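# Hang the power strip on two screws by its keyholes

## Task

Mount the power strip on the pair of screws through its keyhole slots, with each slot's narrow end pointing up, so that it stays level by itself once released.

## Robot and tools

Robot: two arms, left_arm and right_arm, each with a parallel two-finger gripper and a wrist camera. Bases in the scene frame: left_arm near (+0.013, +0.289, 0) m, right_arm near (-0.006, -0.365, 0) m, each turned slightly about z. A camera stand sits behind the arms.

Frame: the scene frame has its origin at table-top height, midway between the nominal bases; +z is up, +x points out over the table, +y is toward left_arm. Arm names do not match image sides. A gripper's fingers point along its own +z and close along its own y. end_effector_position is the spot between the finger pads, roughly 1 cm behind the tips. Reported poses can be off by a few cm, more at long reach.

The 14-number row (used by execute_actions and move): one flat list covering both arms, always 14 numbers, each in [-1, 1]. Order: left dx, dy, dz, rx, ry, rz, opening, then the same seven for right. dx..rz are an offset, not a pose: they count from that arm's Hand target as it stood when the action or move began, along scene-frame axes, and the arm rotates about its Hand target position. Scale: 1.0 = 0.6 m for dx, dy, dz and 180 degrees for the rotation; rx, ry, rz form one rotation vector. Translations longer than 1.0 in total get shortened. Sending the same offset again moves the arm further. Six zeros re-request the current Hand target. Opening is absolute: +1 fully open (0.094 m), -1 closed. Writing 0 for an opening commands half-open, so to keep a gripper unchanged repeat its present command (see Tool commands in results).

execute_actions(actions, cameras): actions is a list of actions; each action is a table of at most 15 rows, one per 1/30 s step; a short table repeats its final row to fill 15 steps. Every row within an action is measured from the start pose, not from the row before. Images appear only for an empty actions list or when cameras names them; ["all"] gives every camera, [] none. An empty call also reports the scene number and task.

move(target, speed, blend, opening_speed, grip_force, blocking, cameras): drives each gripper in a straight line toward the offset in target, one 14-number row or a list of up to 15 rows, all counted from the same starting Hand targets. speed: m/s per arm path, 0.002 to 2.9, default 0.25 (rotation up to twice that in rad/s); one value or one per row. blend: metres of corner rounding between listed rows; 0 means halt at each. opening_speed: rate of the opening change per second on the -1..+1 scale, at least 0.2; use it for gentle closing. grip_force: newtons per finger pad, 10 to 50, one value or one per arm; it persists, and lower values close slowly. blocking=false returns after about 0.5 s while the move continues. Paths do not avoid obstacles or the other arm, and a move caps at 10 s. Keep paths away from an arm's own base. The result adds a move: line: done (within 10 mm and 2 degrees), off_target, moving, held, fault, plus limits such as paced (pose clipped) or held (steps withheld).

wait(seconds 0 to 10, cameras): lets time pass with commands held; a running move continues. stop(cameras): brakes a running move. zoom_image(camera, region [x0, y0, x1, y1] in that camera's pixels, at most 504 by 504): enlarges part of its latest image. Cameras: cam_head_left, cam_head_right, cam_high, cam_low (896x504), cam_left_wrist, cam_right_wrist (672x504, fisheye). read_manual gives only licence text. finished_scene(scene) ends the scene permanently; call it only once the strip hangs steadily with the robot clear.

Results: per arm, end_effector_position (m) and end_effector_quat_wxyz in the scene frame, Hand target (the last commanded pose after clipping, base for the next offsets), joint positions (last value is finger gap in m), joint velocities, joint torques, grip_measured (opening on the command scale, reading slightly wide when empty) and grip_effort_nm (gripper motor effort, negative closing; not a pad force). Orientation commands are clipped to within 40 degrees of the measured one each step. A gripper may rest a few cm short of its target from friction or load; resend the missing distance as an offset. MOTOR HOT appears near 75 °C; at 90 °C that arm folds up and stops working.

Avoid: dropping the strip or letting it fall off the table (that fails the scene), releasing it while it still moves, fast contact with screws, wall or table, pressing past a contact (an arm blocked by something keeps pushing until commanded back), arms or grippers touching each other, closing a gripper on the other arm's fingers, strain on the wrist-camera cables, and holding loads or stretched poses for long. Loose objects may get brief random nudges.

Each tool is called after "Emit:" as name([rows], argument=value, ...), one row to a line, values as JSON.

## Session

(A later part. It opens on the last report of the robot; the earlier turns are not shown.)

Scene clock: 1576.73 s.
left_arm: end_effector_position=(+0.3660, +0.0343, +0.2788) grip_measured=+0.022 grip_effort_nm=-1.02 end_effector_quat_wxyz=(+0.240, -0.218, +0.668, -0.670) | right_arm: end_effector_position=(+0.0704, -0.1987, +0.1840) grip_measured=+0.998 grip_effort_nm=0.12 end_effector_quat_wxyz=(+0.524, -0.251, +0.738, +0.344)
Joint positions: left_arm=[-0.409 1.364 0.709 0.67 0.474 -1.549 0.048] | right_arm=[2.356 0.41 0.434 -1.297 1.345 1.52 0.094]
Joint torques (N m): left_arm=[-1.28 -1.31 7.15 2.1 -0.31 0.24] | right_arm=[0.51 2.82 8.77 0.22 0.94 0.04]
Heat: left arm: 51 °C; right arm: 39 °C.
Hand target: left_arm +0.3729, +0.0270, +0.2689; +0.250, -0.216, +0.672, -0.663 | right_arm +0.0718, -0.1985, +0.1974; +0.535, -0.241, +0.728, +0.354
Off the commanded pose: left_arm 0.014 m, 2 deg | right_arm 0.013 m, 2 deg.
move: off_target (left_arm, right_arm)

Emit:
move([
  [0, 0, 0, -0.0056, 0.0068, 0, -0.3, 0, 0, 0, 0, 0, 0, 1],
], speed=0.01, cameras=["cam_head_left"])

Emit:
zoom_image(camera="cam_head_left", region=[495, 190, 555, 250])

Emit:
zoom_image(camera="cam_head_left", region=[415, 125, 475, 185])

Scene clock: 1584.80 s.
left_arm: end_effector_position=(+0.3659, +0.0343, +0.2787) grip_measured=+0.022 grip_effort_nm=-1.02 end_effector_quat_wxyz=(+0.239, -0.219, +0.667, -0.670) | right_arm: end_effector_position=(+0.0704, -0.1987, +0.1840) grip_measured=+0.998 grip_effort_nm=0.12 end_effector_quat_wxyz=(+0.524, -0.251, +0.738, +0.344)
Joint positions: left_arm=[-0.409 1.364 0.709 0.67 0.474 -1.553 0.048] | right_arm=[2.356 0.41 0.434 -1.297 1.345 1.52 0.094]
Joint torques (N m): left_arm=[-1.47 -1.21 7.15 2.21 -0.31 0.04] | right_arm=[0.51 2.78 8.77 0.22 0.93 0.03]
Heat: left arm: 51 °C; right arm: 39 °C.
Hand target: left_arm +0.3728, +0.0270, +0.2687; +0.241, -0.225, +0.669, -0.666 | right_arm +0.0718, -0.1985, +0.1974; +0.535, -0.241, +0.728, +0.354
Off the commanded pose: left_arm 0.014 m, 1 deg | right_arm 0.013 m, 2 deg.
move: off_target (left_arm, right_arm)
Images, in order (width x height): cam_head_left 896x504.

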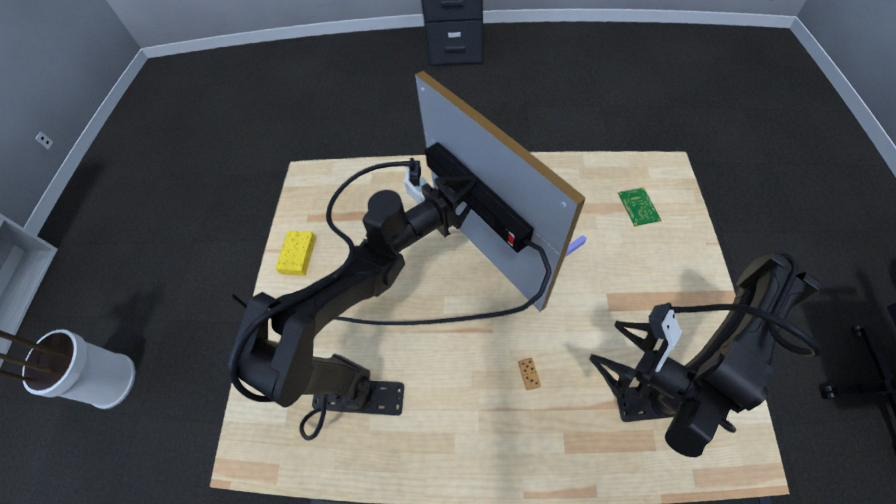

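Scaled by 8.400 from the camera's 896x504 image, which has a finer 1280x720 frame.

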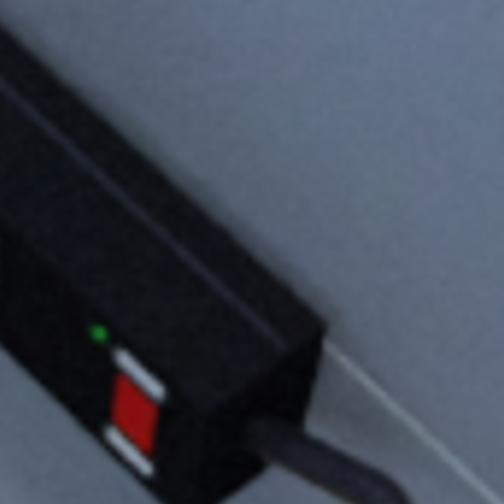

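Scaled by 8.400 from the camera's 896x504 image, which has a finer 1280x720 frame.

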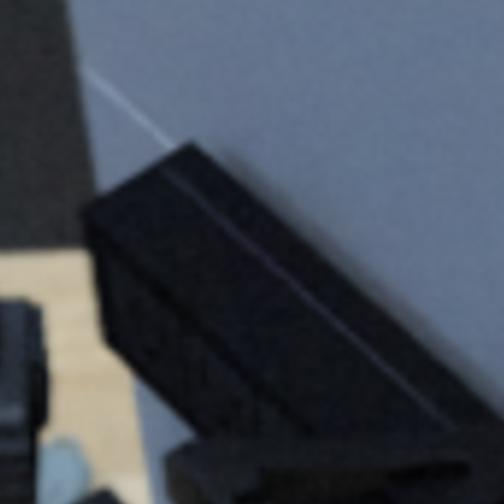

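Emit:
move([
  [0, 0, -0.012, 0.003, 0.0025, 0, -0.3, 0, 0, 0, 0, 0, 0, 1],
], speed=0.01)

Scene clock: 1609.90 s.
left_arm: end_effector_position=(+0.3658, +0.0344, +0.2783) grip_measured=+0.022 grip_effort_nm=-1.02 end_effector_quat_wxyz=(+0.241, -0.218, +0.663, -0.674) | right_arm: end_effector_position=(+0.0704, -0.1987, +0.1840) grip_measured=+0.998 grip_effort_nm=0.12 end_effector_quat_wxyz=(+0.524, -0.251, +0.738, +0.344)
Joint positions: left_arm=[-0.409 1.371 0.699 0.7 0.474 -1.558 0.048] | right_arm=[2.356 0.41 0.434 -1.297 1.345 1.52 0.094]
Joint torques (N m): left_arm=[-1.35 -1.26 7.06 1.9 -0.31 0.13] | right_arm=[0.53 2.81 8.77 0.22 0.94 0.04]
Heat: left arm: 51 °C; right arm: 39 °C.
Hand target: left_arm +0.3728, +0.0270, +0.2617; +0.240, -0.227, +0.673, -0.662 | right_arm +0.0718, -0.1985, +0.1974; +0.535, -0.241, +0.728, +0.354
Off the commanded pose: left_arm 0.020 m, 2 deg | right_arm 0.013 m, 2 deg.
move: off_target (left_arm, right_arm)

Emit:
move([
  [-0.0105, 0.0129, 0.008, 0, 0, 0, -0.3, 0, 0, 0, 0, 0, 0, 1],
  [0.0, 0.0, 0.008, 0, 0, 0, -0.3, 0, 0, 0, 0, 0, 0, 1],
], speed=0.03)

Scene clock: 1618.40 s.
left_arm: end_effector_position=(+0.3665, +0.0346, +0.2755) grip_measured=+0.022 grip_effort_nm=-1.02 end_effector_quat_wxyz=(+0.249, -0.213, +0.668, -0.669) | right_arm: end_effector_position=(+0.0704, -0.1987, +0.1840) grip_measured=+0.998 grip_effort_nm=0.12 end_effector_quat_wxyz=(+0.524, -0.251, +0.738, +0.344)
Joint positions: left_arm=[-0.409 1.373 0.697 0.696 0.469 -1.532 0.048] | right_arm=[2.356 0.41 0.434 -1.297 1.345 1.52 0.094]
Joint torques (N m): left_arm=[-1.4 -1.89 8.32 1.72 -0.26 -0.11] | right_arm=[0.53 2.8 8.76 0.22 0.94 0.04]
Heat: left arm: 50 °C; right arm: 39 °C.
Hand target: left_arm +0.3729, +0.0270, +0.2664; +0.240, -0.227, +0.673, -0.662 | right_arm +0.0718, -0.1985, +0.1974; +0.535, -0.241, +0.728, +0.354
Off the commanded pose: left_arm 0.013 m, 2 deg | right_arm 0.013 m, 2 deg.
move: off_target (left_arm, right_arm)

Emit:
move([
  [-0.0105, 0.0129, 0.002, -0.0088, 0.0107, 0, -0.3, 0, 0, 0, 0, 0, 0, 1],
  [-0.0105, 0.0129, 0.002, -0.003, 0.0036, 0, -0.3, 0, 0, 0, 0, 0, 0, 1],
], speed=0.03)

Scene clock: 1624.87 s.
left_arm: end_effector_position=(+0.3663, +0.0346, +0.2759) grip_measured=+0.022 grip_effort_nm=-1.02 end_effector_quat_wxyz=(+0.246, -0.215, +0.667, -0.670) | right_arm: end_effector_position=(+0.0704, -0.1987, +0.1840) grip_measured=+0.998 grip_effort_nm=0.12 end_effector_quat_wxyz=(+0.524, -0.251, +0.738, +0.344)
Joint positions: left_arm=[-0.409 1.372 0.697 0.696 0.47 -1.541 0.048] | right_arm=[2.356 0.41 0.434 -1.297 1.345 1.52 0.094]
Joint torques (N m): left_arm=[-0.31 -4.4 6.12 1.6 -0.12 -0.16] | right_arm=[0.53 2.81 8.77 0.23 0.94 0.04]
Heat: left arm: 49 °C; right arm: 39 °C.
Hand target: left_arm +0.3665, +0.0348, +0.2676; +0.235, -0.232, +0.671, -0.664 | right_arm +0.0718, -0.1985, +0.1974; +0.535, -0.241, +0.728, +0.354
Off the commanded pose: left_arm 0.008 m, 2 deg | right_arm 0.013 m, 2 deg.
move: off_target (right_arm)

Emit:
move([
  [-0.0126, 0.0155, 0.008, -0.0088, 0.0107, 0, -0.3, 0, 0, 0, 0, 0, 0, 1],
  [-0.0126, 0.0155, 0.008, -0.0035, 0.0043, 0, -0.3, 0, 0, 0, 0, 0, 0, 1],
], speed=0.03)

Scene clock: 1635.97 s.
left_arm: end_effector_position=(+0.3627, +0.0391, +0.2519) grip_measured=+0.022 grip_effort_nm=-1.02 end_effector_quat_wxyz=(+0.209, -0.252, +0.686, -0.650) | right_arm: end_effector_position=(+0.0704, -0.1987, +0.1840) grip_measured=+0.998 grip_effort_nm=0.12 end_effector_quat_wxyz=(+0.524, -0.251, +0.738, +0.344)
Joint positions: left_arm=[-0.401 1.355 0.677 0.601 0.477 -1.577 0.048] | right_arm=[2.356 0.41 0.434 -1.297 1.345 1.52 0.094]
Joint torques (N m): left_arm=[0.65 -7.05 6.26 2.25 0.02 0.07] | right_arm=[0.53 2.82 8.76 0.22 0.94 0.03]
Heat: left arm: 48 °C; right arm: 39 °C.
Hand target: left_arm +0.3590, +0.0440, +0.2725; +0.229, -0.237, +0.669, -0.666 | right_arm +0.0718, -0.1985, +0.1974; +0.535, -0.241, +0.728, +0.354
Off the commanded pose: left_arm 0.021 m, 4 deg | right_arm 0.013 m, 2 deg.
move: off_target (left_arm, right_arm)

Emit:
move([
  [-0.0095, 0.0100, 0, -0.0091, -0.0275, 0, -0.3, 0, 0, 0, 0, 0, 0, 1],
  [-0.0095, 0.0100, 0.0632, -0.0091, -0.0275, 0, -0.3, 0, 0, 0, 0, 0, 0, 1],
], speed=0.05)

Scene clock: 1676.67 s.
left_arm: end_effector_position=(+0.3512, +0.0474, +0.2678) grip_measured=+0.022 grip_effort_nm=-1.02 end_effector_quat_wxyz=(+0.222, -0.238, +0.678, -0.659) | right_arm: end_effector_position=(+0.0704, -0.1987, +0.1840) grip_measured=+0.998 grip_effort_nm=0.12 end_effector_quat_wxyz=(+0.524, -0.251, +0.738, +0.344)
Joint positions: left_arm=[-0.388 1.279 0.652 0.591 0.491 -1.567 0.048] | right_arm=[2.356 0.41 0.434 -1.297 1.345 1.52 0.094]
Joint torques (N m): left_arm=[0.65 -6.19 11 2.26 0.02 -0.01] | right_arm=[0.51 2.82 8.76 0.22 0.94 0.04]
Heat: left arm: 51 °C; right arm: 39 °C.
Hand target: left_arm +0.3533, +0.0500, +0.3104; +0.254, -0.212, +0.649, -0.685 | right_arm +0.0718, -0.1985, +0.1974; +0.535, -0.241, +0.728, +0.354
Off the commanded pose: left_arm 0.043 m, 7 deg | right_arm 0.013 m, 2 deg.
move: off_target (left_arm, right_arm)

Emit:
move([
  [0, 0, 0.009, 0.0006, -0.0095, 0, -0.3, 0, 0, 0, 0, 0, 0, 1],
  [0.03, -0.0367, 0.009, 0.0006, -0.0095, 0, -0.3, 0, 0, 0, 0, 0, 0, 1],
], speed=0.04)

Scene clock: 1682.57 s.
left_arm: end_effector_position=(+0.3649, +0.0331, +0.2761) grip_measured=+0.022 grip_effort_nm=-1.02 end_effector_quat_wxyz=(+0.232, -0.229, +0.677, -0.660) | right_arm: end_effector_position=(+0.0704, -0.1987, +0.1840) grip_measured=+0.998 grip_effort_nm=0.12 end_effector_quat_wxyz=(+0.524, -0.251, +0.738, +0.344)
Joint positions: left_arm=[-0.417 1.35 0.725 0.602 0.462 -1.548 0.048] | right_arm=[2.356 0.41 0.434 -1.297 1.345 1.52 0.094]
Joint torques (N m): left_arm=[-0.62 -4.34 11.38 2.61 -0.14 0.04] | right_arm=[0.53 2.81 8.77 0.22 0.94 0.04]
Heat: left arm: 51 °C; right arm: 39 °C.
Hand target: left_arm +0.3713, +0.0281, +0.3157; +0.264, -0.201, +0.646, -0.688 | right_arm +0.0718, -0.1985, +0.1974; +0.535, -0.241, +0.728, +0.354
Off the commanded pose: left_arm 0.040 m, 7 deg | right_arm 0.013 m, 2 deg.
move: off_target (left_arm, right_arm)

Emit:
move([
  [0.0105, -0.0129, 0, 0, 0, 0, -0.3, 0, 0, 0, 0, 0, 0, 1],
], speed=0.03, cameras=["cam_head_left"])

Emit:
zoom_image(camera="cam_head_left", region=[495, 190, 555, 250])

Emit:
zoom_image(camera="cam_head_left", region=[415, 125, 475, 185])

Scene clock: 1689.37 s.
left_arm: end_effector_position=(+0.3654, +0.0321, +0.2757) grip_measured=+0.022 grip_effort_nm=-1.02 end_effector_quat_wxyz=(+0.232, -0.228, +0.677, -0.660) | right_arm: end_effector_position=(+0.0704, -0.1987, +0.1840) grip_measured=+0.998 grip_effort_nm=0.12 end_effector_quat_wxyz=(+0.524, -0.251, +0.738, +0.344)
Joint positions: left_arm=[-0.42 1.355 0.726 0.606 0.459 -1.548 0.048] | right_arm=[2.356 0.41 0.434 -1.297 1.345 1.52 0.094]
Joint torques (N m): left_arm=[-1.52 -2.61 13.67 2.6 -0.22 0.01] | right_arm=[0.53 2.8 8.76 0.22 0.95 0.04]
Heat: left arm: 52 °C; right arm: 39 °C.
Hand target: left_arm +0.3776, +0.0203, +0.3158; +0.264, -0.201, +0.646, -0.688 | right_arm +0.0718, -0.1985, +0.1974; +0.535, -0.241, +0.728, +0.354
Off the commanded pose: left_arm 0.043 m, 7 deg | right_arm 0.013 m, 2 deg.
move: off_target (left_arm, right_arm)
Images, in order (width x height): cam_head_left 896x504.

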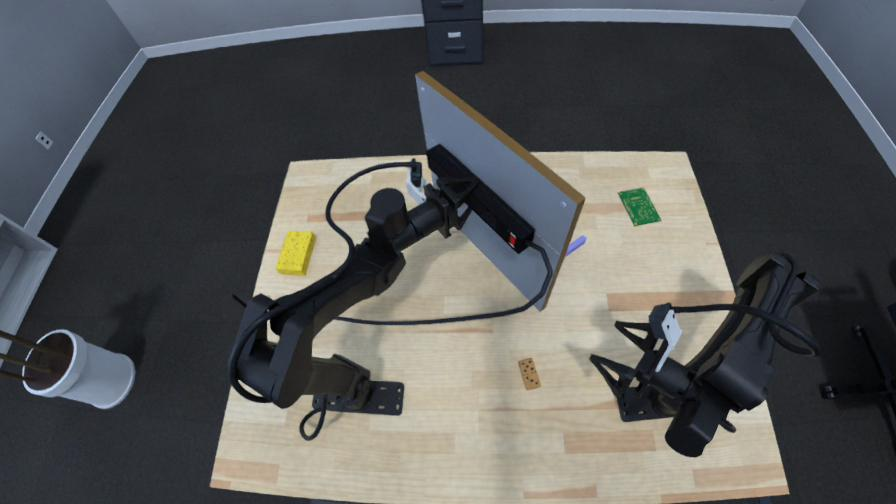

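Scaled by 8.400 from the camera's 896x504 image, which has a finer 1280x720 frame.

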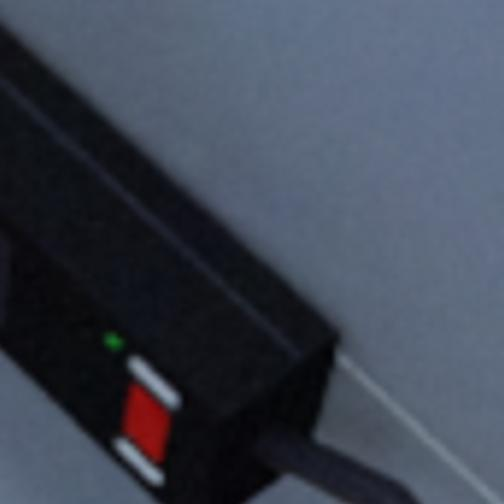

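Scaled by 8.400 from the camera's 896x504 image, which has a finer 1280x720 frame.

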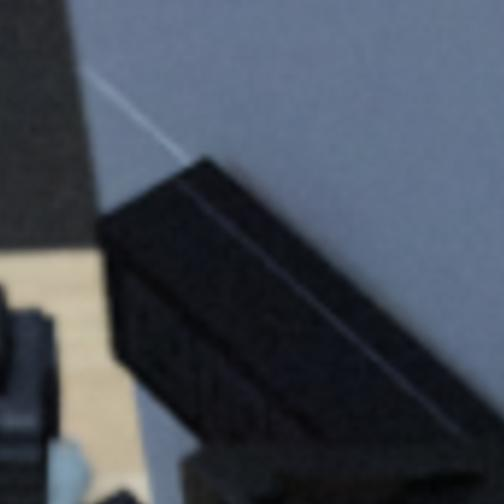

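Emit:
move([
  [-0.0257, 0.0402, 0, 0, 0, 0, -0.3, 0, 0, 0, 0, 0, 0, 1],
  [-0.0062, 0.0163, 0, 0, 0, 0, -0.3, 0, 0, 0, 0, 0, 0, 1],
], speed=0.04, cameras=["cam_head_left"])

Emit:
zoom_image(camera="cam_head_left", region=[495, 190, 555, 250])

Emit:
zoom_image(camera="cam_head_left", region=[415, 125, 475, 185])

Scene clock: 1705.03 s.
left_arm: end_effector_position=(+0.3667, +0.0356, +0.2790) grip_measured=+0.022 grip_effort_nm=-1.02 end_effector_quat_wxyz=(+0.235, -0.224, +0.675, -0.663) | right_arm: end_effector_position=(+0.0704, -0.1987, +0.1840) grip_measured=+0.998 grip_effort_nm=0.12 end_effector_quat_wxyz=(+0.524, -0.251, +0.738, +0.344)
Joint positions: left_arm=[-0.404 1.353 0.729 0.611 0.477 -1.546 0.048] | right_arm=[2.356 0.41 0.434 -1.297 1.345 1.52 0.094]
Joint torques (N m): left_arm=[-0.79 -3.96 11.62 2.55 -0.17 -0.01] | right_arm=[0.5 2.81 8.76 0.21 0.94 0.04]
Heat: left arm: 51 °C; right arm: 39 °C.
Hand target: left_arm +0.3738, +0.0300, +0.3158; +0.264, -0.201, +0.646, -0.688 | right_arm +0.0718, -0.1985, +0.1974; +0.535, -0.241, +0.728, +0.354
Off the commanded pose: left_arm 0.038 m, 6 deg | right_arm 0.013 m, 2 deg.
move: off_target (left_arm, right_arm)
Images, in order (width x height): cam_head_left 896x504.

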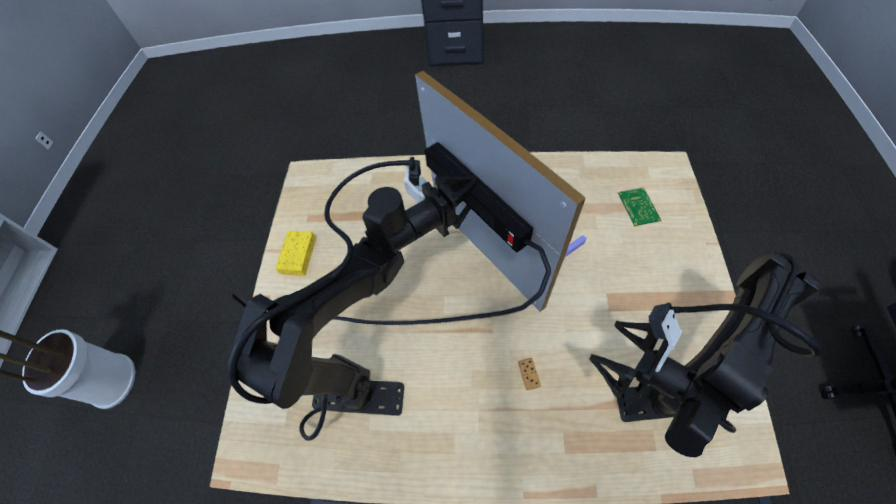

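Scaled by 8.400 from the camera's 896x504 image, which has a finer 1280x720 frame.

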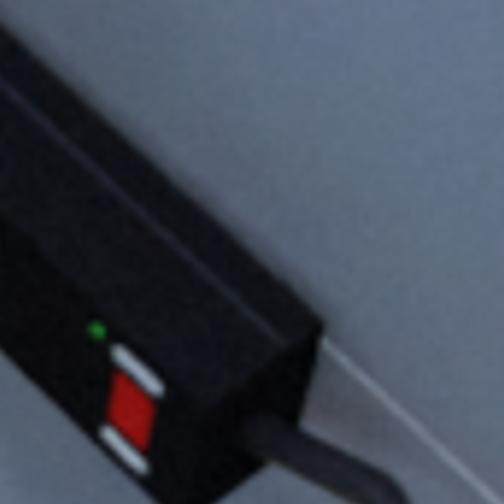

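Scaled by 8.400 from the camera's 896x504 image, which has a finer 1280x720 frame.

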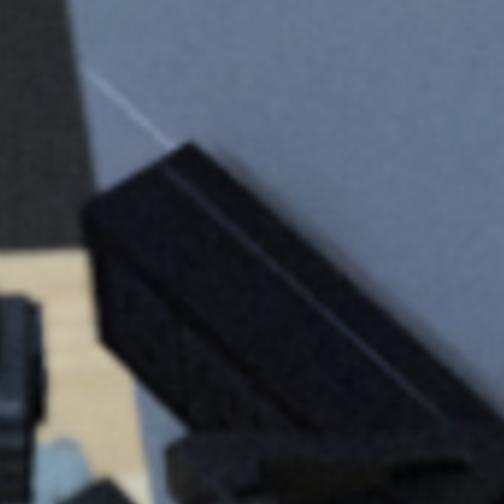

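Emit:
move([
  [0.0112, -0.0148, -0.02, 0, 0, 0, -0.3, 0, 0, 0, 0, 0, 0, 1],
], speed=0.03)

Scene clock: 1739.87 s.
left_arm: end_effector_position=(+0.3673, +0.0347, +0.2789) grip_measured=+0.022 grip_effort_nm=-1.02 end_effector_quat_wxyz=(+0.234, -0.221, +0.674, -0.665) | right_arm: end_effector_position=(+0.0704, -0.1987, +0.1840) grip_measured=+0.998 grip_effort_nm=0.12 end_effector_quat_wxyz=(+0.524, -0.251, +0.738, +0.344)
Joint positions: left_arm=[-0.402 1.361 0.729 0.625 0.485 -1.546 0.048] | right_arm=[2.356 0.41 0.434 -1.297 1.345 1.52 0.094]
Joint torques (N m): left_arm=[-2.3 -0.77 11.41 2.93 -0.41 -0.02] | right_arm=[0.53 2.81 8.77 0.22 0.94 0.04]
Heat: left arm: 50 °C; right arm: 39 °C.
Hand target: left_arm +0.3807, +0.0212, +0.3037; +0.264, -0.201, +0.646, -0.688 | right_arm +0.0718, -0.1985, +0.1974; +0.535, -0.241, +0.728, +0.354
Off the commanded pose: left_arm 0.031 m, 6 deg | right_arm 0.013 m, 2 deg.
move: off_target (left_arm, right_arm)

Emit:
move([
  [-0.0105, 0.0045, -0.025, 0.005, 0.004, 0, -0.3, 0, 0, 0, 0, 0, 0, 1],
], speed=0.02)

Scene clock: 1744.73 s.
left_arm: end_effector_position=(+0.3670, +0.0349, +0.2784) grip_measured=+0.022 grip_effort_nm=-1.02 end_effector_quat_wxyz=(+0.238, -0.218, +0.670, -0.669) | right_arm: end_effector_position=(+0.0704, -0.1987, +0.1840) grip_measured=+0.998 grip_effort_nm=0.12 end_effector_quat_wxyz=(+0.524, -0.251, +0.738, +0.344)
Joint positions: left_arm=[-0.402 1.367 0.715 0.661 0.485 -1.548 0.048] | right_arm=[2.356 0.41 0.434 -1.297 1.345 1.52 0.094]
Joint torques (N m): left_arm=[-2.45 -1.4 8.69 2.75 -0.41 0.13] | right_arm=[0.53 2.8 8.77 0.22 0.94 0.04]
Heat: left arm: 52 °C; right arm: 39 °C.
Hand target: left_arm +0.3743, +0.0239, +0.2887; +0.261, -0.203, +0.653, -0.681 | right_arm +0.0718, -0.1985, +0.1974; +0.535, -0.241, +0.728, +0.354
Off the commanded pose: left_arm 0.017 m, 4 deg | right_arm 0.013 m, 2 deg.
move: off_target (left_arm, right_arm)

Emit:
move([
  [-0.005, -0.004, -0.017, -0.0058, 0.0127, 0, -0.3, 0, 0, 0, 0, 0, 0, 1],
], speed=0.015, cameras=["cam_head_left"])

Emit:
zoom_image(camera="cam_head_left", region=[495, 190, 555, 250])

Emit:
zoom_image(camera="cam_head_left", region=[415, 125, 475, 185])

Scene clock: 1756.00 s.
left_arm: end_effector_position=(+0.3670, +0.0352, +0.2777) grip_measured=+0.022 grip_effort_nm=-1.02 end_effector_quat_wxyz=(+0.241, -0.218, +0.660, -0.677) | right_arm: end_effector_position=(+0.0704, -0.1987, +0.1840) grip_measured=+0.998 grip_effort_nm=0.12 end_effector_quat_wxyz=(+0.524, -0.251, +0.738, +0.344)
Joint positions: left_arm=[-0.405 1.379 0.693 0.723 0.477 -1.565 0.048] | right_arm=[2.356 0.41 0.434 -1.297 1.345 1.52 0.094]
Joint torques (N m): left_arm=[-3.22 -1.55 8.06 2.31 -0.48 -0.04] | right_arm=[0.53 2.81 8.77 0.22 0.94 0.04]
Heat: left arm: 53 °C; right arm: 39 °C.
Hand target: left_arm +0.3713, +0.0215, +0.2786; +0.247, -0.219, +0.652, -0.683 | right_arm +0.0718, -0.1985, +0.1974; +0.535, -0.241, +0.728, +0.354
Off the commanded pose: left_arm 0.014 m, 1 deg | right_arm 0.013 m, 2 deg.
move: off_target (left_arm, right_arm)
Images, in order (width x height): cam_head_left 896x504.

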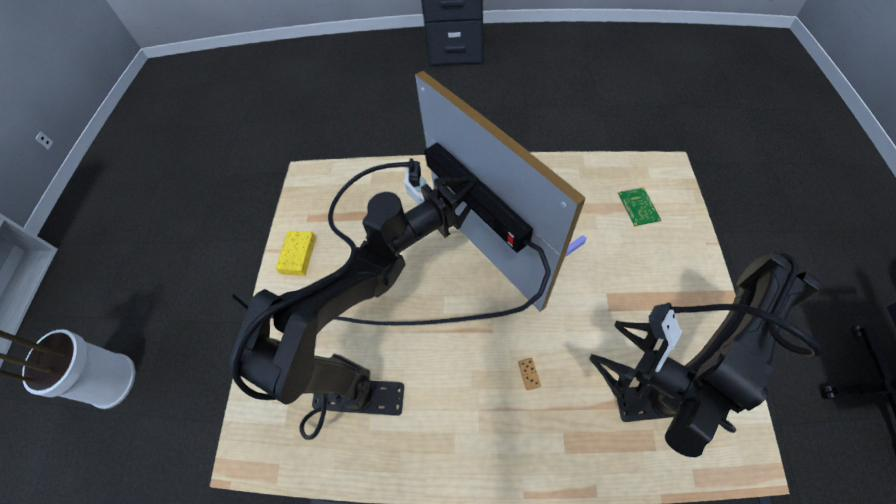

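Scaled by 8.400 from the camera's 896x504 image, which has a finer 1280x720 frame.

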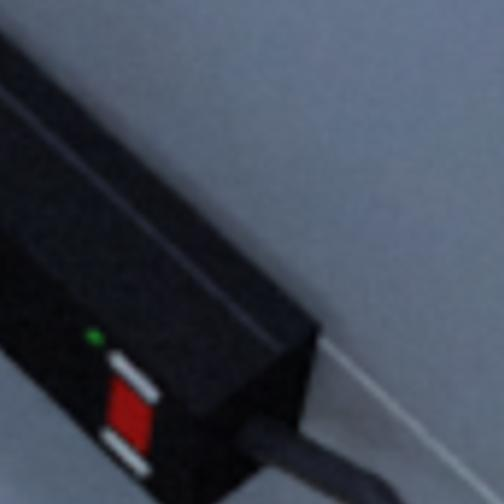

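Scaled by 8.400 from the camera's 896x504 image, which has a finer 1280x720 frame.

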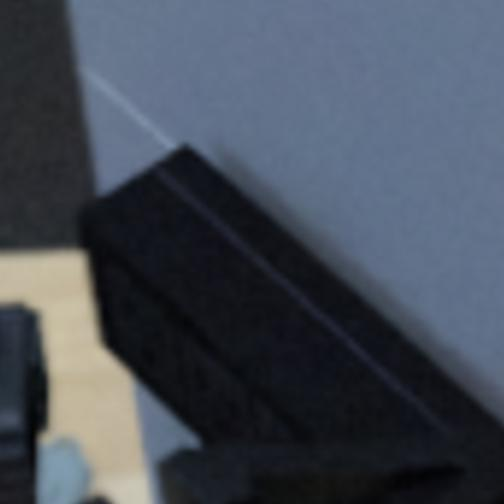

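Emit:
move([
  [-0.0242, 0.0413, 0, 0, 0, 0, -0.3, 0, 0, 0, 0, 0, 0, 1],
  [-0.0242, 0.0413, 0.125, 0, 0, 0, -0.3, 0, 0, 0, 0, 0, 0, 1],
], speed=0.06)

Scene clock: 1796.33 s.
left_arm: end_effector_position=(+0.3574, +0.0422, +0.3077) grip_measured=+0.022 grip_effort_nm=-1.02 end_effector_quat_wxyz=(+0.216, -0.244, +0.683, -0.654) | right_arm: end_effector_position=(+0.0704, -0.1987, +0.1840) grip_measured=+0.998 grip_effort_nm=0.12 end_effector_quat_wxyz=(+0.524, -0.251, +0.738, +0.344)
Joint positions: left_arm=[-0.396 1.256 0.822 0.376 0.484 -1.567 0.048] | right_arm=[2.356 0.41 0.434 -1.297 1.345 1.52 0.094]
Joint torques (N m): left_arm=[0.73 -6.38 11.64 2.29 0.01 -0.09] | right_arm=[0.51 2.81 8.77 0.22 0.94 0.04]
Heat: left arm: 50 °C; right arm: 39 °C.
Hand target: left_arm +0.3568, +0.0463, +0.3535; +0.246, -0.219, +0.652, -0.683 | right_arm +0.0718, -0.1985, +0.1974; +0.535, -0.241, +0.728, +0.354
Off the commanded pose: left_arm 0.046 m, 7 deg | right_arm 0.013 m, 2 deg.
move: off_target (left_arm, right_arm)

Emit:
move([
  [0, 0, 0.015, -0.0037, -0.0174, 0, -0.3, 0, 0, 0, 0, 0, 0, 1],
  [0.0306, -0.0374, 0.015, -0.0037, -0.0174, 0, -0.3, 0, 0, 0, 0, 0, 0, 1],
], speed=0.04)

Scene clock: 1802.90 s.
left_arm: end_effector_position=(+0.3678, +0.0302, +0.3204) grip_measured=+0.022 grip_effort_nm=-1.02 end_effector_quat_wxyz=(+0.230, -0.227, +0.674, -0.664) | right_arm: end_effector_position=(+0.0704, -0.1987, +0.1840) grip_measured=+0.998 grip_effort_nm=0.12 end_effector_quat_wxyz=(+0.524, -0.251, +0.738, +0.344)
Joint positions: left_arm=[-0.419 1.314 0.872 0.429 0.464 -1.557 0.048] | right_arm=[2.356 0.41 0.434 -1.297 1.345 1.52 0.094]
Joint torques (N m): left_arm=[-0.94 -3.62 12.79 2.67 -0.24 0.01] | right_arm=[0.53 2.81 8.76 0.22 0.94 0.04]
Heat: left arm: 51 °C; right arm: 39 °C.
Hand target: left_arm +0.3751, +0.0238, +0.3626; +0.263, -0.202, +0.641, -0.693 | right_arm +0.0718, -0.1985, +0.1974; +0.535, -0.241, +0.728, +0.354
Off the commanded pose: left_arm 0.043 m, 7 deg | right_arm 0.013 m, 2 deg.
move: off_target (left_arm, right_arm)

Emit:
move([
  [-0.004, 0.0049, -0.06, 0.004, 0.0034, 0, -0.3, 0, 0, 0, 0, 0, 0, 1],
  [-0.004, 0.0049, -0.085, 0.006, 0.005, 0, -0.3, 0, 0, 0, 0, 0, 0, 1],
], speed=0.03, cameras=["cam_head_left"])

Scene clock: 1810.63 s.
left_arm: end_effector_position=(+0.3680, +0.0303, +0.3172) grip_measured=+0.022 grip_effort_nm=-1.02 end_effector_quat_wxyz=(+0.253, -0.205, +0.651, -0.686) | right_arm: end_effector_position=(+0.0704, -0.1987, +0.1840) grip_measured=+0.998 grip_effort_nm=0.12 end_effector_quat_wxyz=(+0.524, -0.251, +0.738, +0.344)
Joint positions: left_arm=[-0.419 1.343 0.796 0.623 0.463 -1.557 0.048] | right_arm=[2.356 0.41 0.434 -1.297 1.345 1.52 0.094]
Joint torques (N m): left_arm=[-0.57 -2.37 6.38 2.26 -0.18 0.11] | right_arm=[0.53 2.82 8.76 0.22 0.94 0.04]
Heat: left arm: 52 °C; right arm: 39 °C.
Hand target: left_arm +0.3727, +0.0267, +0.3116; +0.260, -0.205, +0.649, -0.685 | right_arm +0.0718, -0.1985, +0.1974; +0.535, -0.241, +0.728, +0.354
Off the commanded pose: left_arm 0.008 m, 1 deg | right_arm 0.013 m, 2 deg.
move: off_target (right_arm)
Images, in order (width x height): cam_head_left 896x504.

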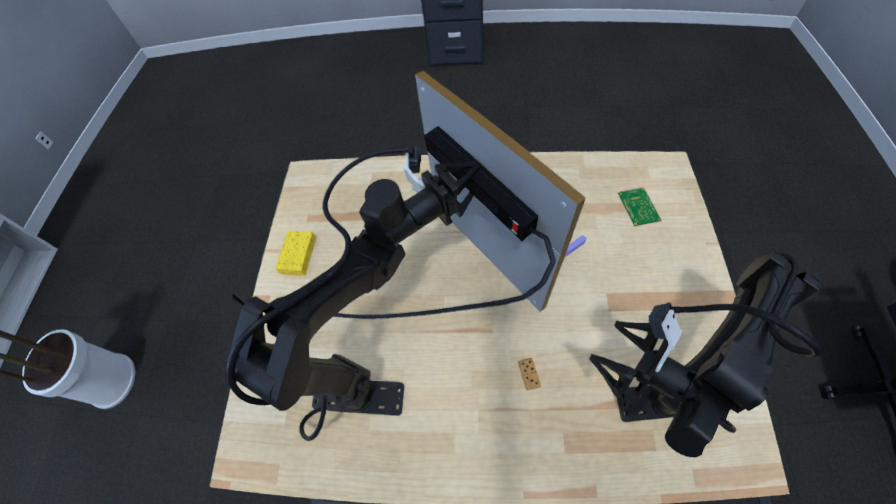

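Emit:
move([
  [0, 0, 0.0, 0.0145, 0.012, 0, -0.3, 0, 0, 0, 0, 0, 0, 1],
  [0, 0, -0.02, 0.0145, 0.012, 0, -0.3, 0, 0, 0, 0, 0, 0, 1],
], speed=0.03)

Scene clock: 1815.70 s.
left_arm: end_effector_position=(+0.3692, +0.0300, +0.3026) grip_measured=+0.022 grip_effort_nm=-1.02 end_effector_quat_wxyz=(+0.247, -0.212, +0.670, -0.667) | right_arm: end_effector_position=(+0.0704, -0.1987, +0.1840) grip_measured=+0.998 grip_effort_nm=0.12 end_effector_quat_wxyz=(+0.524, -0.251, +0.738, +0.344)
Joint positions: left_arm=[-0.419 1.345 0.796 0.564 0.461 -1.53 0.048] | right_arm=[2.356 0.41 0.434 -1.297 1.345 1.52 0.094]
Joint torques (N m): left_arm=[-0.75 -3.06 7.15 2.06 -0.13 0.08] | right_arm=[0.53 2.81 8.76 0.22 0.94 0.04]
Heat: left arm: 51 °C; right arm: 39 °C.
Hand target: left_arm +0.3727, +0.0267, +0.2996; +0.252, -0.212, +0.669, -0.666 | right_arm +0.0718, -0.1985, +0.1974; +0.535, -0.241, +0.728, +0.354
Off the commanded pose: left_arm 0.006 m, 1 deg | right_arm 0.013 m, 2 deg.
move: off_target (right_arm)

Emit:
move([
  [0, 0, 0.0, -0.0077, 0.0095, 0, -0.3, 0, 0, 0, 0, 0, 0, 1],
  [0, 0, -0.015, -0.0077, 0.0095, 0, -0.3, 0, 0, 0, 0, 0, 0, 1],
], speed=0.03, cameras=["cam_head_left"])

Emit:
zoom_image(camera="cam_head_left", region=[495, 180, 555, 240])

Emit:
zoom_image(camera="cam_head_left", region=[415, 115, 475, 175])

Scene clock: 1822.90 s.
left_arm: end_effector_position=(+0.3692, +0.0299, +0.3022) grip_measured=+0.022 grip_effort_nm=-1.02 end_effector_quat_wxyz=(+0.248, -0.212, +0.663, -0.674) | right_arm: end_effector_position=(+0.0704, -0.1987, +0.1840) grip_measured=+0.998 grip_effort_nm=0.12 end_effector_quat_wxyz=(+0.524, -0.251, +0.738, +0.344)
Joint positions: left_arm=[-0.419 1.353 0.781 0.606 0.462 -1.543 0.048] | right_arm=[2.356 0.41 0.434 -1.297 1.345 1.52 0.094]
Joint torques (N m): left_arm=[-0.61 -2.63 6.04 2.05 -0.15 -0.11] | right_arm=[0.51 2.81 8.76 0.22 0.94 0.03]
Heat: left arm: 50 °C; right arm: 39 °C.
Hand target: left_arm +0.3727, +0.0267, +0.2906; +0.239, -0.225, +0.665, -0.671 | right_arm +0.0718, -0.1985, +0.1974; +0.535, -0.241, +0.728, +0.354
Off the commanded pose: left_arm 0.012 m, 2 deg | right_arm 0.013 m, 2 deg.
move: off_target (left_arm, right_arm)
Images, in order (width x height): cam_head_left 896x504.

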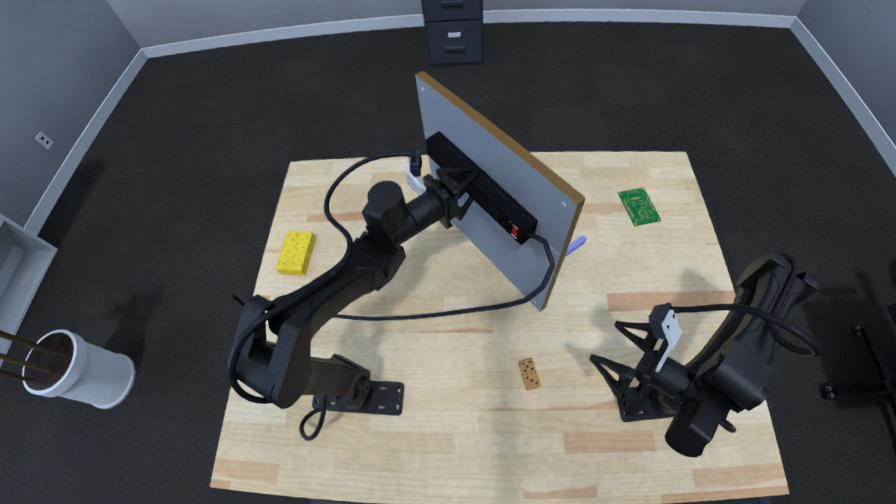

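Scaled by 8.400 from the camera's 896x504 image, which has a finer 1280x720 frame.

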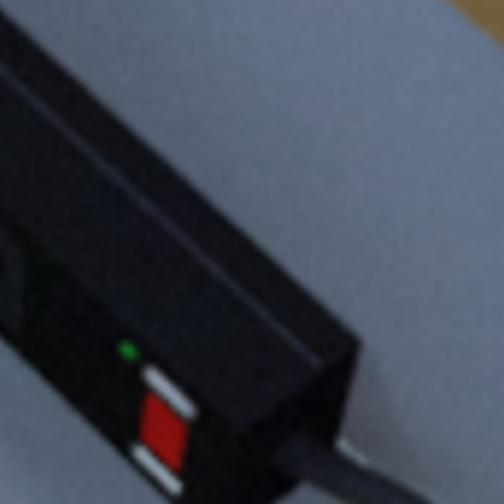

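Scaled by 8.400 from the camera's 896x504 image, which has a finer 1280x720 frame.

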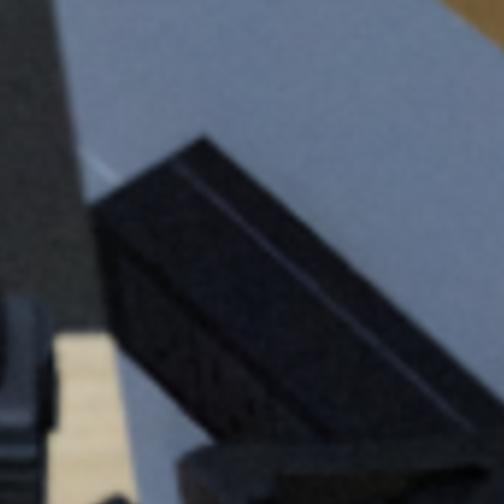

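Emit:
move([
  [0, 0, 0.012, -0.006, 0.0073, 0, -0.3, 0, 0, 0, 0, 0, 0, 1],
  [0, 0, -0.004, -0.006, 0.0073, 0, -0.3, 0, 0, 0, 0, 0, 0, 1],
], speed=0.03, cameras=["cam_head_left"])

Emit:
zoom_image(camera="cam_head_left", region=[495, 180, 555, 240])

Emit:
zoom_image(camera="cam_head_left", region=[415, 115, 475, 175])

Scene clock: 1837.57 s.
left_arm: end_effector_position=(+0.3693, +0.0301, +0.3012) grip_measured=+0.022 grip_effort_nm=-1.02 end_effector_quat_wxyz=(+0.244, -0.217, +0.660, -0.677) | right_arm: end_effector_position=(+0.0704, -0.1987, +0.1840) grip_measured=+0.998 grip_effort_nm=0.12 end_effector_quat_wxyz=(+0.524, -0.251, +0.738, +0.344)
Joint positions: left_arm=[-0.419 1.356 0.774 0.623 0.461 -1.561 0.048] | right_arm=[2.356 0.41 0.434 -1.297 1.345 1.52 0.094]
Joint torques (N m): left_arm=[-0.49 -2.67 5.94 1.95 -0.15 -0.25] | right_arm=[0.53 2.8 8.77 0.22 0.94 0.03]
Heat: left arm: 50 °C; right arm: 39 °C.
Hand target: left_arm +0.3727, +0.0267, +0.2882; +0.230, -0.235, +0.661, -0.674 | right_arm +0.0718, -0.1985, +0.1974; +0.535, -0.241, +0.728, +0.354
Off the commanded pose: left_arm 0.014 m, 3 deg | right_arm 0.013 m, 2 deg.
move: off_target (left_arm, right_arm)
Images, in order (width x height): cam_head_left 896x504.

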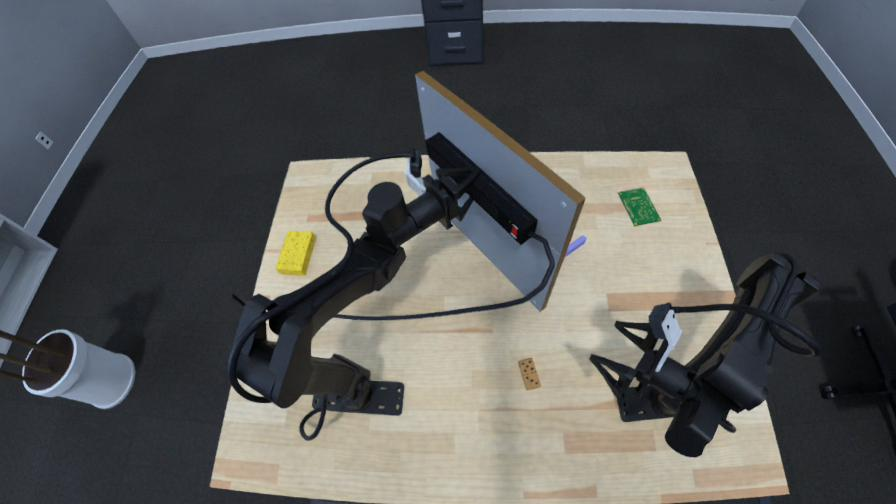

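Scaled by 8.400 from the camera's 896x504 image, which has a finer 1280x720 frame.

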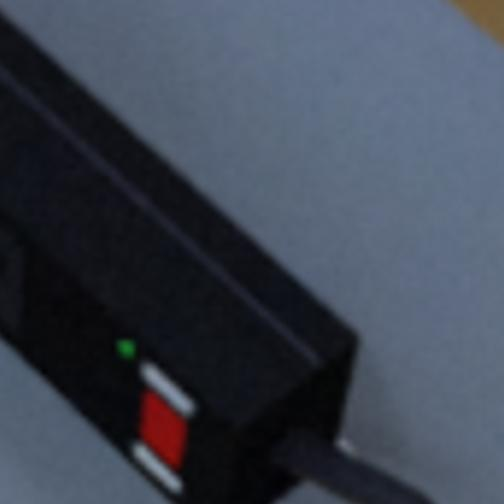

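Scaled by 8.400 from the camera's 896x504 image, which has a finer 1280x720 frame.

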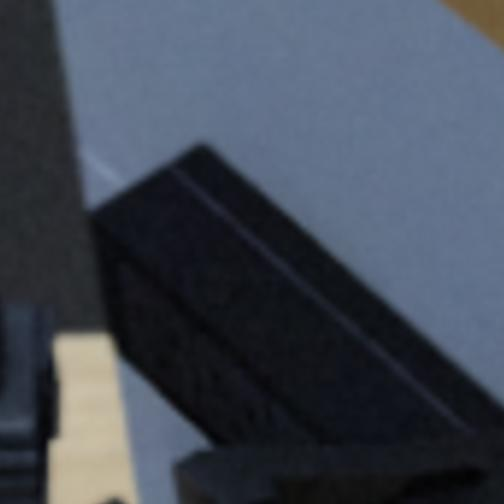

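Emit:
move([
  [-0.0313, 0.0397, 0, -0.0117, -0.012, 0, -0.3, 0, 0, 0, 0, 0, 0, 1],
  [-0.0313, 0.0397, -0.0337, -0.0117, -0.012, 0, -0.3, 0, 0, 0, 0, 0, 0, 1],
  [-0.0313, 0.0397, 0.0338, -0.0117, -0.012, 0, -0.3, 0, 0, 0, 0, 0, 0, 1],
  [0.004, -0.0047, 0.0338, -0.0117, -0.012, 0, -0.3, 0, 0, 0, 0, 0, 0, 1],
], speed=0.05)

Scene clock: 1875.50 s.
left_arm: end_effector_position=(+0.3640, +0.0326, +0.2701) grip_measured=+0.022 grip_effort_nm=-1.02 end_effector_quat_wxyz=(+0.205, -0.251, +0.674, -0.664) | right_arm: end_effector_position=(+0.0704, -0.1987, +0.1840) grip_measured=+0.998 grip_effort_nm=0.12 end_effector_quat_wxyz=(+0.524, -0.251, +0.738, +0.344)
Joint positions: left_arm=[-0.415 1.355 0.718 0.6 0.472 -1.61 0.048] | right_arm=[2.356 0.41 0.434 -1.297 1.345 1.52 0.094]
Joint torques (N m): left_arm=[-1.22 -3.32 12.67 2.61 -0.29 -0.02] | right_arm=[0.51 2.82 8.77 0.22 0.94 0.04]
Heat: left arm: 51 °C; right arm: 39 °C.
Hand target: left_arm +0.3751, +0.0239, +0.3085; +0.238, -0.226, +0.644, -0.691 | right_arm +0.0718, -0.1985, +0.1974; +0.535, -0.241, +0.728, +0.354
Off the commanded pose: left_arm 0.041 m, 7 deg | right_arm 0.013 m, 2 deg.
move: off_target (left_arm, right_arm)

Emit:
move([
  [-0.0273, 0.04, 0.0058, 0.0106, -0.0129, 0, -0.3, 0, 0, 0, 0, 0, 0, 1],
], speed=0.05)

Scene clock: 1880.63 s.
left_arm: end_effector_position=(+0.3620, +0.0438, +0.2849) grip_measured=+0.022 grip_effort_nm=-1.02 end_effector_quat_wxyz=(+0.232, -0.227, +0.672, -0.666) | right_arm: end_effector_position=(+0.0704, -0.1987, +0.1840) grip_measured=+0.998 grip_effort_nm=0.12 end_effector_quat_wxyz=(+0.524, -0.251, +0.738, +0.344)
Joint positions: left_arm=[-0.382 1.313 0.718 0.589 0.5 -1.559 0.048] | right_arm=[2.356 0.41 0.434 -1.297 1.345 1.52 0.094]
Joint torques (N m): left_arm=[0.32 -6.63 7.94 2.24 0.11 0.01] | right_arm=[0.53 2.81 8.76 0.22 0.94 0.03]
Heat: left arm: 51 °C; right arm: 39 °C.
Hand target: left_arm +0.3587, +0.0478, +0.3120; +0.255, -0.208, +0.651, -0.684 | right_arm +0.0718, -0.1985, +0.1974; +0.535, -0.241, +0.728, +0.354
Off the commanded pose: left_arm 0.028 m, 5 deg | right_arm 0.013 m, 2 deg.
move: off_target (left_arm, right_arm)

Emit:
move([
  [0.0285, -0.0388, -0.0042, 0.0021, -0.0026, 0, -0.3, 0, 0, 0, 0, 0, 0, 1],
], speed=0.04)

Scene clock: 1890.00 s.
left_arm: end_effector_position=(+0.3649, +0.0334, +0.2691) grip_measured=+0.022 grip_effort_nm=-1.02 end_effector_quat_wxyz=(+0.222, -0.232, +0.683, -0.656) | right_arm: end_effector_position=(+0.0704, -0.1987, +0.1840) grip_measured=+0.998 grip_effort_nm=0.12 end_effector_quat_wxyz=(+0.524, -0.251, +0.738, +0.344)
Joint positions: left_arm=[-0.41 1.357 0.722 0.589 0.479 -1.55 0.048] | right_arm=[2.356 0.41 0.434 -1.297 1.345 1.52 0.094]
Joint torques (N m): left_arm=[-1.18 -3.37 12.56 2.62 -0.23 0.06] | right_arm=[0.54 2.81 8.77 0.22 0.94 0.03]
Heat: left arm: 50 °C; right arm: 39 °C.
Hand target: left_arm +0.3758, +0.0245, +0.3094; +0.258, -0.204, +0.652, -0.683 | right_arm +0.0718, -0.1985, +0.1974; +0.535, -0.241, +0.728, +0.354
Off the commanded pose: left_arm 0.043 m, 7 deg | right_arm 0.013 m, 2 deg.
move: off_target (left_arm, right_arm)

Emit:
move([
  [-0.0229, 0.0323, 0.0065, 0.0046, -0.0056, 0, -0.3, 0, 0, 0, 0, 0, 0, 1],
  [0.0022, 0.0018, 0.0065, 0.0046, -0.0056, 0, -0.3, 0, 0, 0, 0, 0, 0, 1],
], speed=0.04)

Scene clock: 1896.40 s.
left_arm: end_effector_position=(+0.3665, +0.0347, +0.2777) grip_measured=+0.022 grip_effort_nm=-1.03 end_effector_quat_wxyz=(+0.235, -0.219, +0.682, -0.657) | right_arm: end_effector_position=(+0.0704, -0.1987, +0.1840) grip_measured=+0.998 grip_effort_nm=0.12 end_effector_quat_wxyz=(+0.524, -0.251, +0.738, +0.344)
Joint positions: left_arm=[-0.403 1.352 0.738 0.586 0.485 -1.524 0.048] | right_arm=[2.356 0.41 0.434 -1.297 1.345 1.52 0.094]
Joint torques (N m): left_arm=[-1.02 -3.06 12.77 2.49 -0.26 0] | right_arm=[0.54 2.81 8.77 0.22 0.94 0.04]
Heat: left arm: 50 °C; right arm: 39 °C.
Hand target: left_arm +0.3772, +0.0257, +0.3132; +0.265, -0.197, +0.655, -0.680 | right_arm +0.0718, -0.1985, +0.1974; +0.535, -0.241, +0.728, +0.354
Off the commanded pose: left_arm 0.038 m, 6 deg | right_arm 0.013 m, 2 deg.
move: off_target (left_arm, right_arm)

Emit:
move([
  [-0.0040,0.0084,-0.02,-0.0021,0.0047,0,-0.3,0,0,0,0,0,0,1],
  [-0.0144,0,-0.03,-0.0011,0.0056,0,-0.3,0,0,0,0,0,0,1],
  [-0.0144,0,-0.035,-0.0176,0.0280,0,-0.3,0,0,0,0,0,0,1],
  [-0.0040,0.0084,-0.04,-0.0165,0.0289,0,-0.3,0,0,0,0,0,0,1],
  [-0.0040,0.0084,-0.045,0.0022,0.0082,0,-0.3,0,0,0,0,0,0,1],
  [-0.0144,0,-0.05,0.0032,0.0091,0,-0.3,0,0,0,0,0,0,1],
  [-0.0144,0,-0.054,-0.0133,0.0315,0,-0.3,0,0,0,0,0,0,1],
  [-0.0040,0.0084,-0.058,-0.0122,0.0324,0,-0.3,0,0,0,0,0,0,1],
  [-0.0040,0.0084,-0.062,0.0064,0.0117,0,-0.3,0,0,0,0,0,0,1],
  [-0.0144,0,-0.066,0.0075,0.0126,0,-0.3,0,0,0,0,0,0,1],
  [-0.0144,0,-0.07,-0.0090,0.0351,0,-0.3,0,0,0,0,0,0,1],
  [-0.0040,0.0084,-0.073,-0.0079,0.0359,0,-0.3,0,0,0,0,0,0,1],
  [-0.0040,0.0084,-0.076,0.0107,0.0152,0,-0.3,0,0,0,0,0,0,1],
  [-0.0092,0.0042,-0.08,0.0030,0.0269,0,-0.3,0,0,0,0,0,0,1],
], speed=0.1, blend=0.002, cameras=["cam_head_left"])

Emit:
zoom_image(camera="cam_head_left", region=[495, 190, 555, 250])

Emit:
zoom_image(camera="cam_head_left", region=[415, 125, 475, 185])

Scene clock: 1922.03 s.
left_arm: end_effector_position=(+0.3668, +0.0347, +0.2746) grip_measured=+0.022 grip_effort_nm=-1.02 end_effector_quat_wxyz=(+0.241, -0.209, +0.669, -0.671) | right_arm: end_effector_position=(+0.0704, -0.1987, +0.1840) grip_measured=+0.998 grip_effort_nm=0.12 end_effector_quat_wxyz=(+0.524, -0.251, +0.738, +0.344)
Joint positions: left_arm=[-0.399 1.382 0.699 0.703 0.497 -1.538 0.048] | right_arm=[2.356 0.41 0.434 -1.297 1.345 1.52 0.094]
Joint torques (N m): left_arm=[-1.59 -2.25 6.65 2.05 -0.41 -0.14] | right_arm=[0.51 2.8 8.76 0.22 0.94 0.03]
Heat: left arm: 50 °C; right arm: 39 °C.
Hand target: left_arm +0.3717, +0.0283, +0.2653; +0.238, -0.224, +0.668, -0.668 | right_arm +0.0718, -0.1985, +0.1974; +0.535, -0.241, +0.728, +0.354
Off the commanded pose: left_arm 0.012 m, 2 deg | right_arm 0.013 m, 2 deg.
move: off_target (left_arm, right_arm)
Images, in order (width x height): cam_head_left 896x504.

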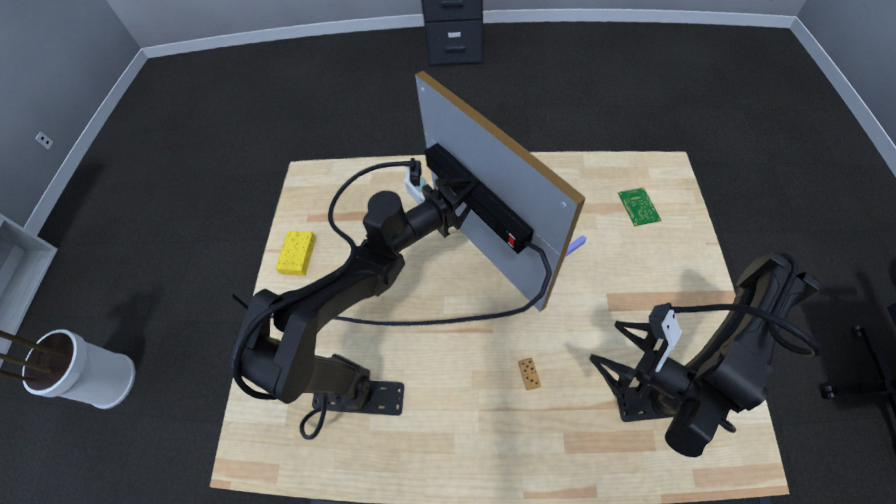

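Scaled by 8.400 from the camera's 896x504 image, which has a finer 1280x720 frame.

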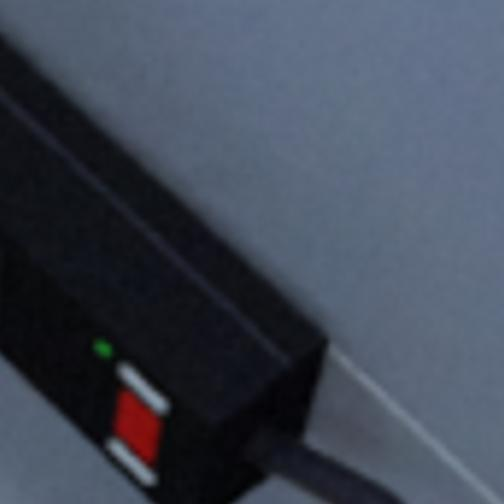

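Scaled by 8.400 from the camera's 896x504 image, which has a finer 1280x720 frame.

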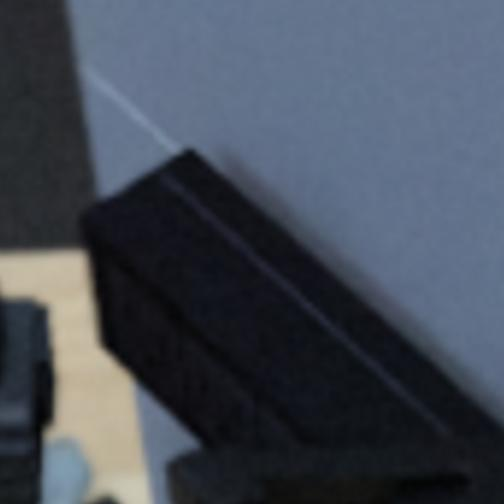

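Emit:
move([
  [0.0038,0.0032,-0.0015,0.0138,-0.0081,0,-0.3,0,0,0,0,0,0,1],
  [-0.009,-0.0074,-0.003,0.0138,-0.0081,0,-0.3,0,0,0,0,0,0,1],
  [-0.009,-0.0074,-0.0045,-0.0094,0.0203,0,-0.3,0,0,0,0,0,0,1],
  [0.0038,0.0032,-0.006,-0.0094,0.0203,0,-0.3,0,0,0,0,0,0,1],
  [0.0038,0.0032,-0.0075,0.0138,-0.0081,0,-0.3,0,0,0,0,0,0,1],
  [-0.009,-0.0074,-0.009,0.0138,-0.0081,0,-0.3,0,0,0,0,0,0,1],
  [-0.009,-0.0074,-0.0105,-0.0094,0.0203,0,-0.3,0,0,0,0,0,0,1],
  [0.0038,0.0032,-0.012,-0.0094,0.0203,0,-0.3,0,0,0,0,0,0,1],
  [0.0038,0.0032,-0.0135,0.0138,-0.0081,0,-0.3,0,0,0,0,0,0,1],
  [-0.009,-0.0074,-0.015,0.0138,-0.0081,0,-0.3,0,0,0,0,0,0,1],
  [-0.009,-0.0074,-0.0165,-0.0094,0.0203,0,-0.3,0,0,0,0,0,0,1],
  [-0.0026,-0.0021,-0.018,0.0022,0.0061,0,-0.3,0,0,0,0,0,0,1],
], speed=0.15, blend=0.002, cameras=["cam_head_left"])

Emit:
zoom_image(camera="cam_head_left", region=[495, 190, 555, 250])

Emit:
zoom_image(camera="cam_head_left", region=[415, 125, 475, 185])

Scene clock: 1943.17 s.
left_arm: end_effector_position=(+0.3670, +0.0337, +0.2708) grip_measured=+0.022 grip_effort_nm=-1.02 end_effector_quat_wxyz=(+0.239, -0.221, +0.661, -0.676) | right_arm: end_effector_position=(+0.0704, -0.1987, +0.1840) grip_measured=+0.998 grip_effort_nm=0.12 end_effector_quat_wxyz=(+0.524, -0.251, +0.738, +0.344)
Joint positions: left_arm=[-0.411 1.392 0.68 0.743 0.469 -1.568 0.048] | right_arm=[2.356 0.41 0.434 -1.297 1.345 1.52 0.094]
Joint torques (N m): left_arm=[-1.35 -2.35 6.43 1.74 -0.21 0.11] | right_arm=[0.53 2.81 8.75 0.22 0.93 0.04]
Heat: left arm: 48 °C; right arm: 39 °C.
Hand target: left_arm +0.3701, +0.0269, +0.2545; +0.232, -0.229, +0.673, -0.664 | right_arm +0.0718, -0.1985, +0.1974; +0.535, -0.241, +0.728, +0.354
Off the commanded pose: left_arm 0.018 m, 2 deg | right_arm 0.013 m, 2 deg.
move: off_target (left_arm, right_arm)
Images, in order (width x height): cam_head_left 896x504.

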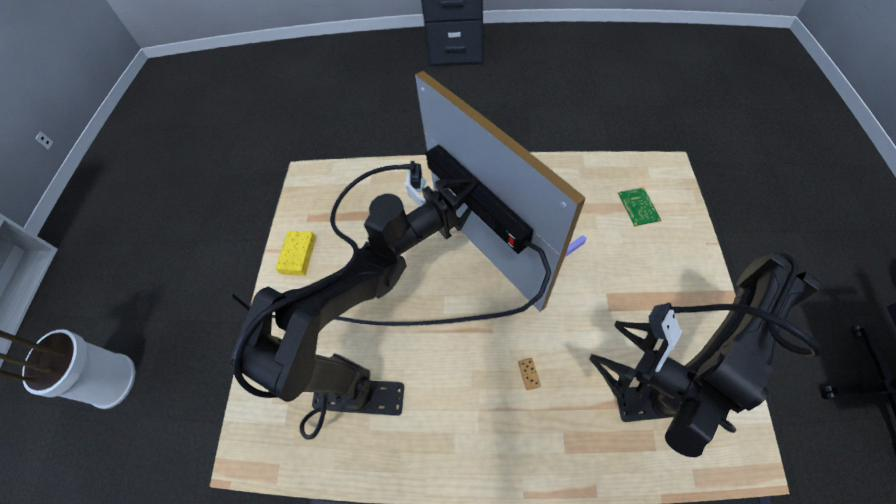

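Scaled by 8.400 from the camera's 896x504 image, which has a finer 1280x720 frame.

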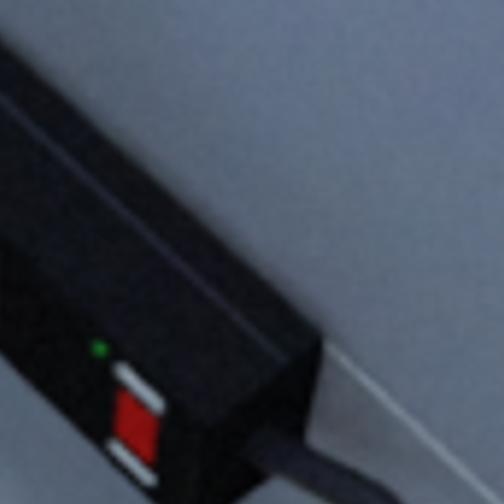

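Scaled by 8.400 from the camera's 896x504 image, which has a finer 1280x720 frame.

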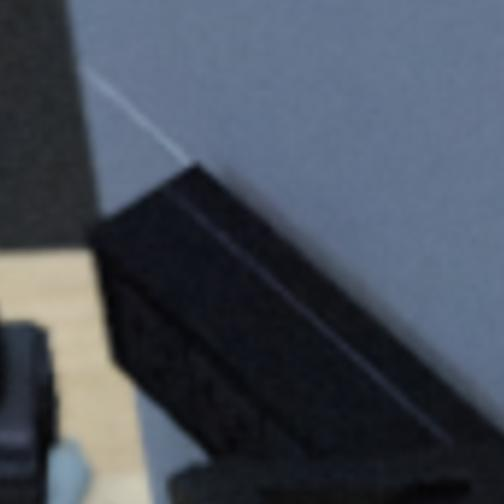

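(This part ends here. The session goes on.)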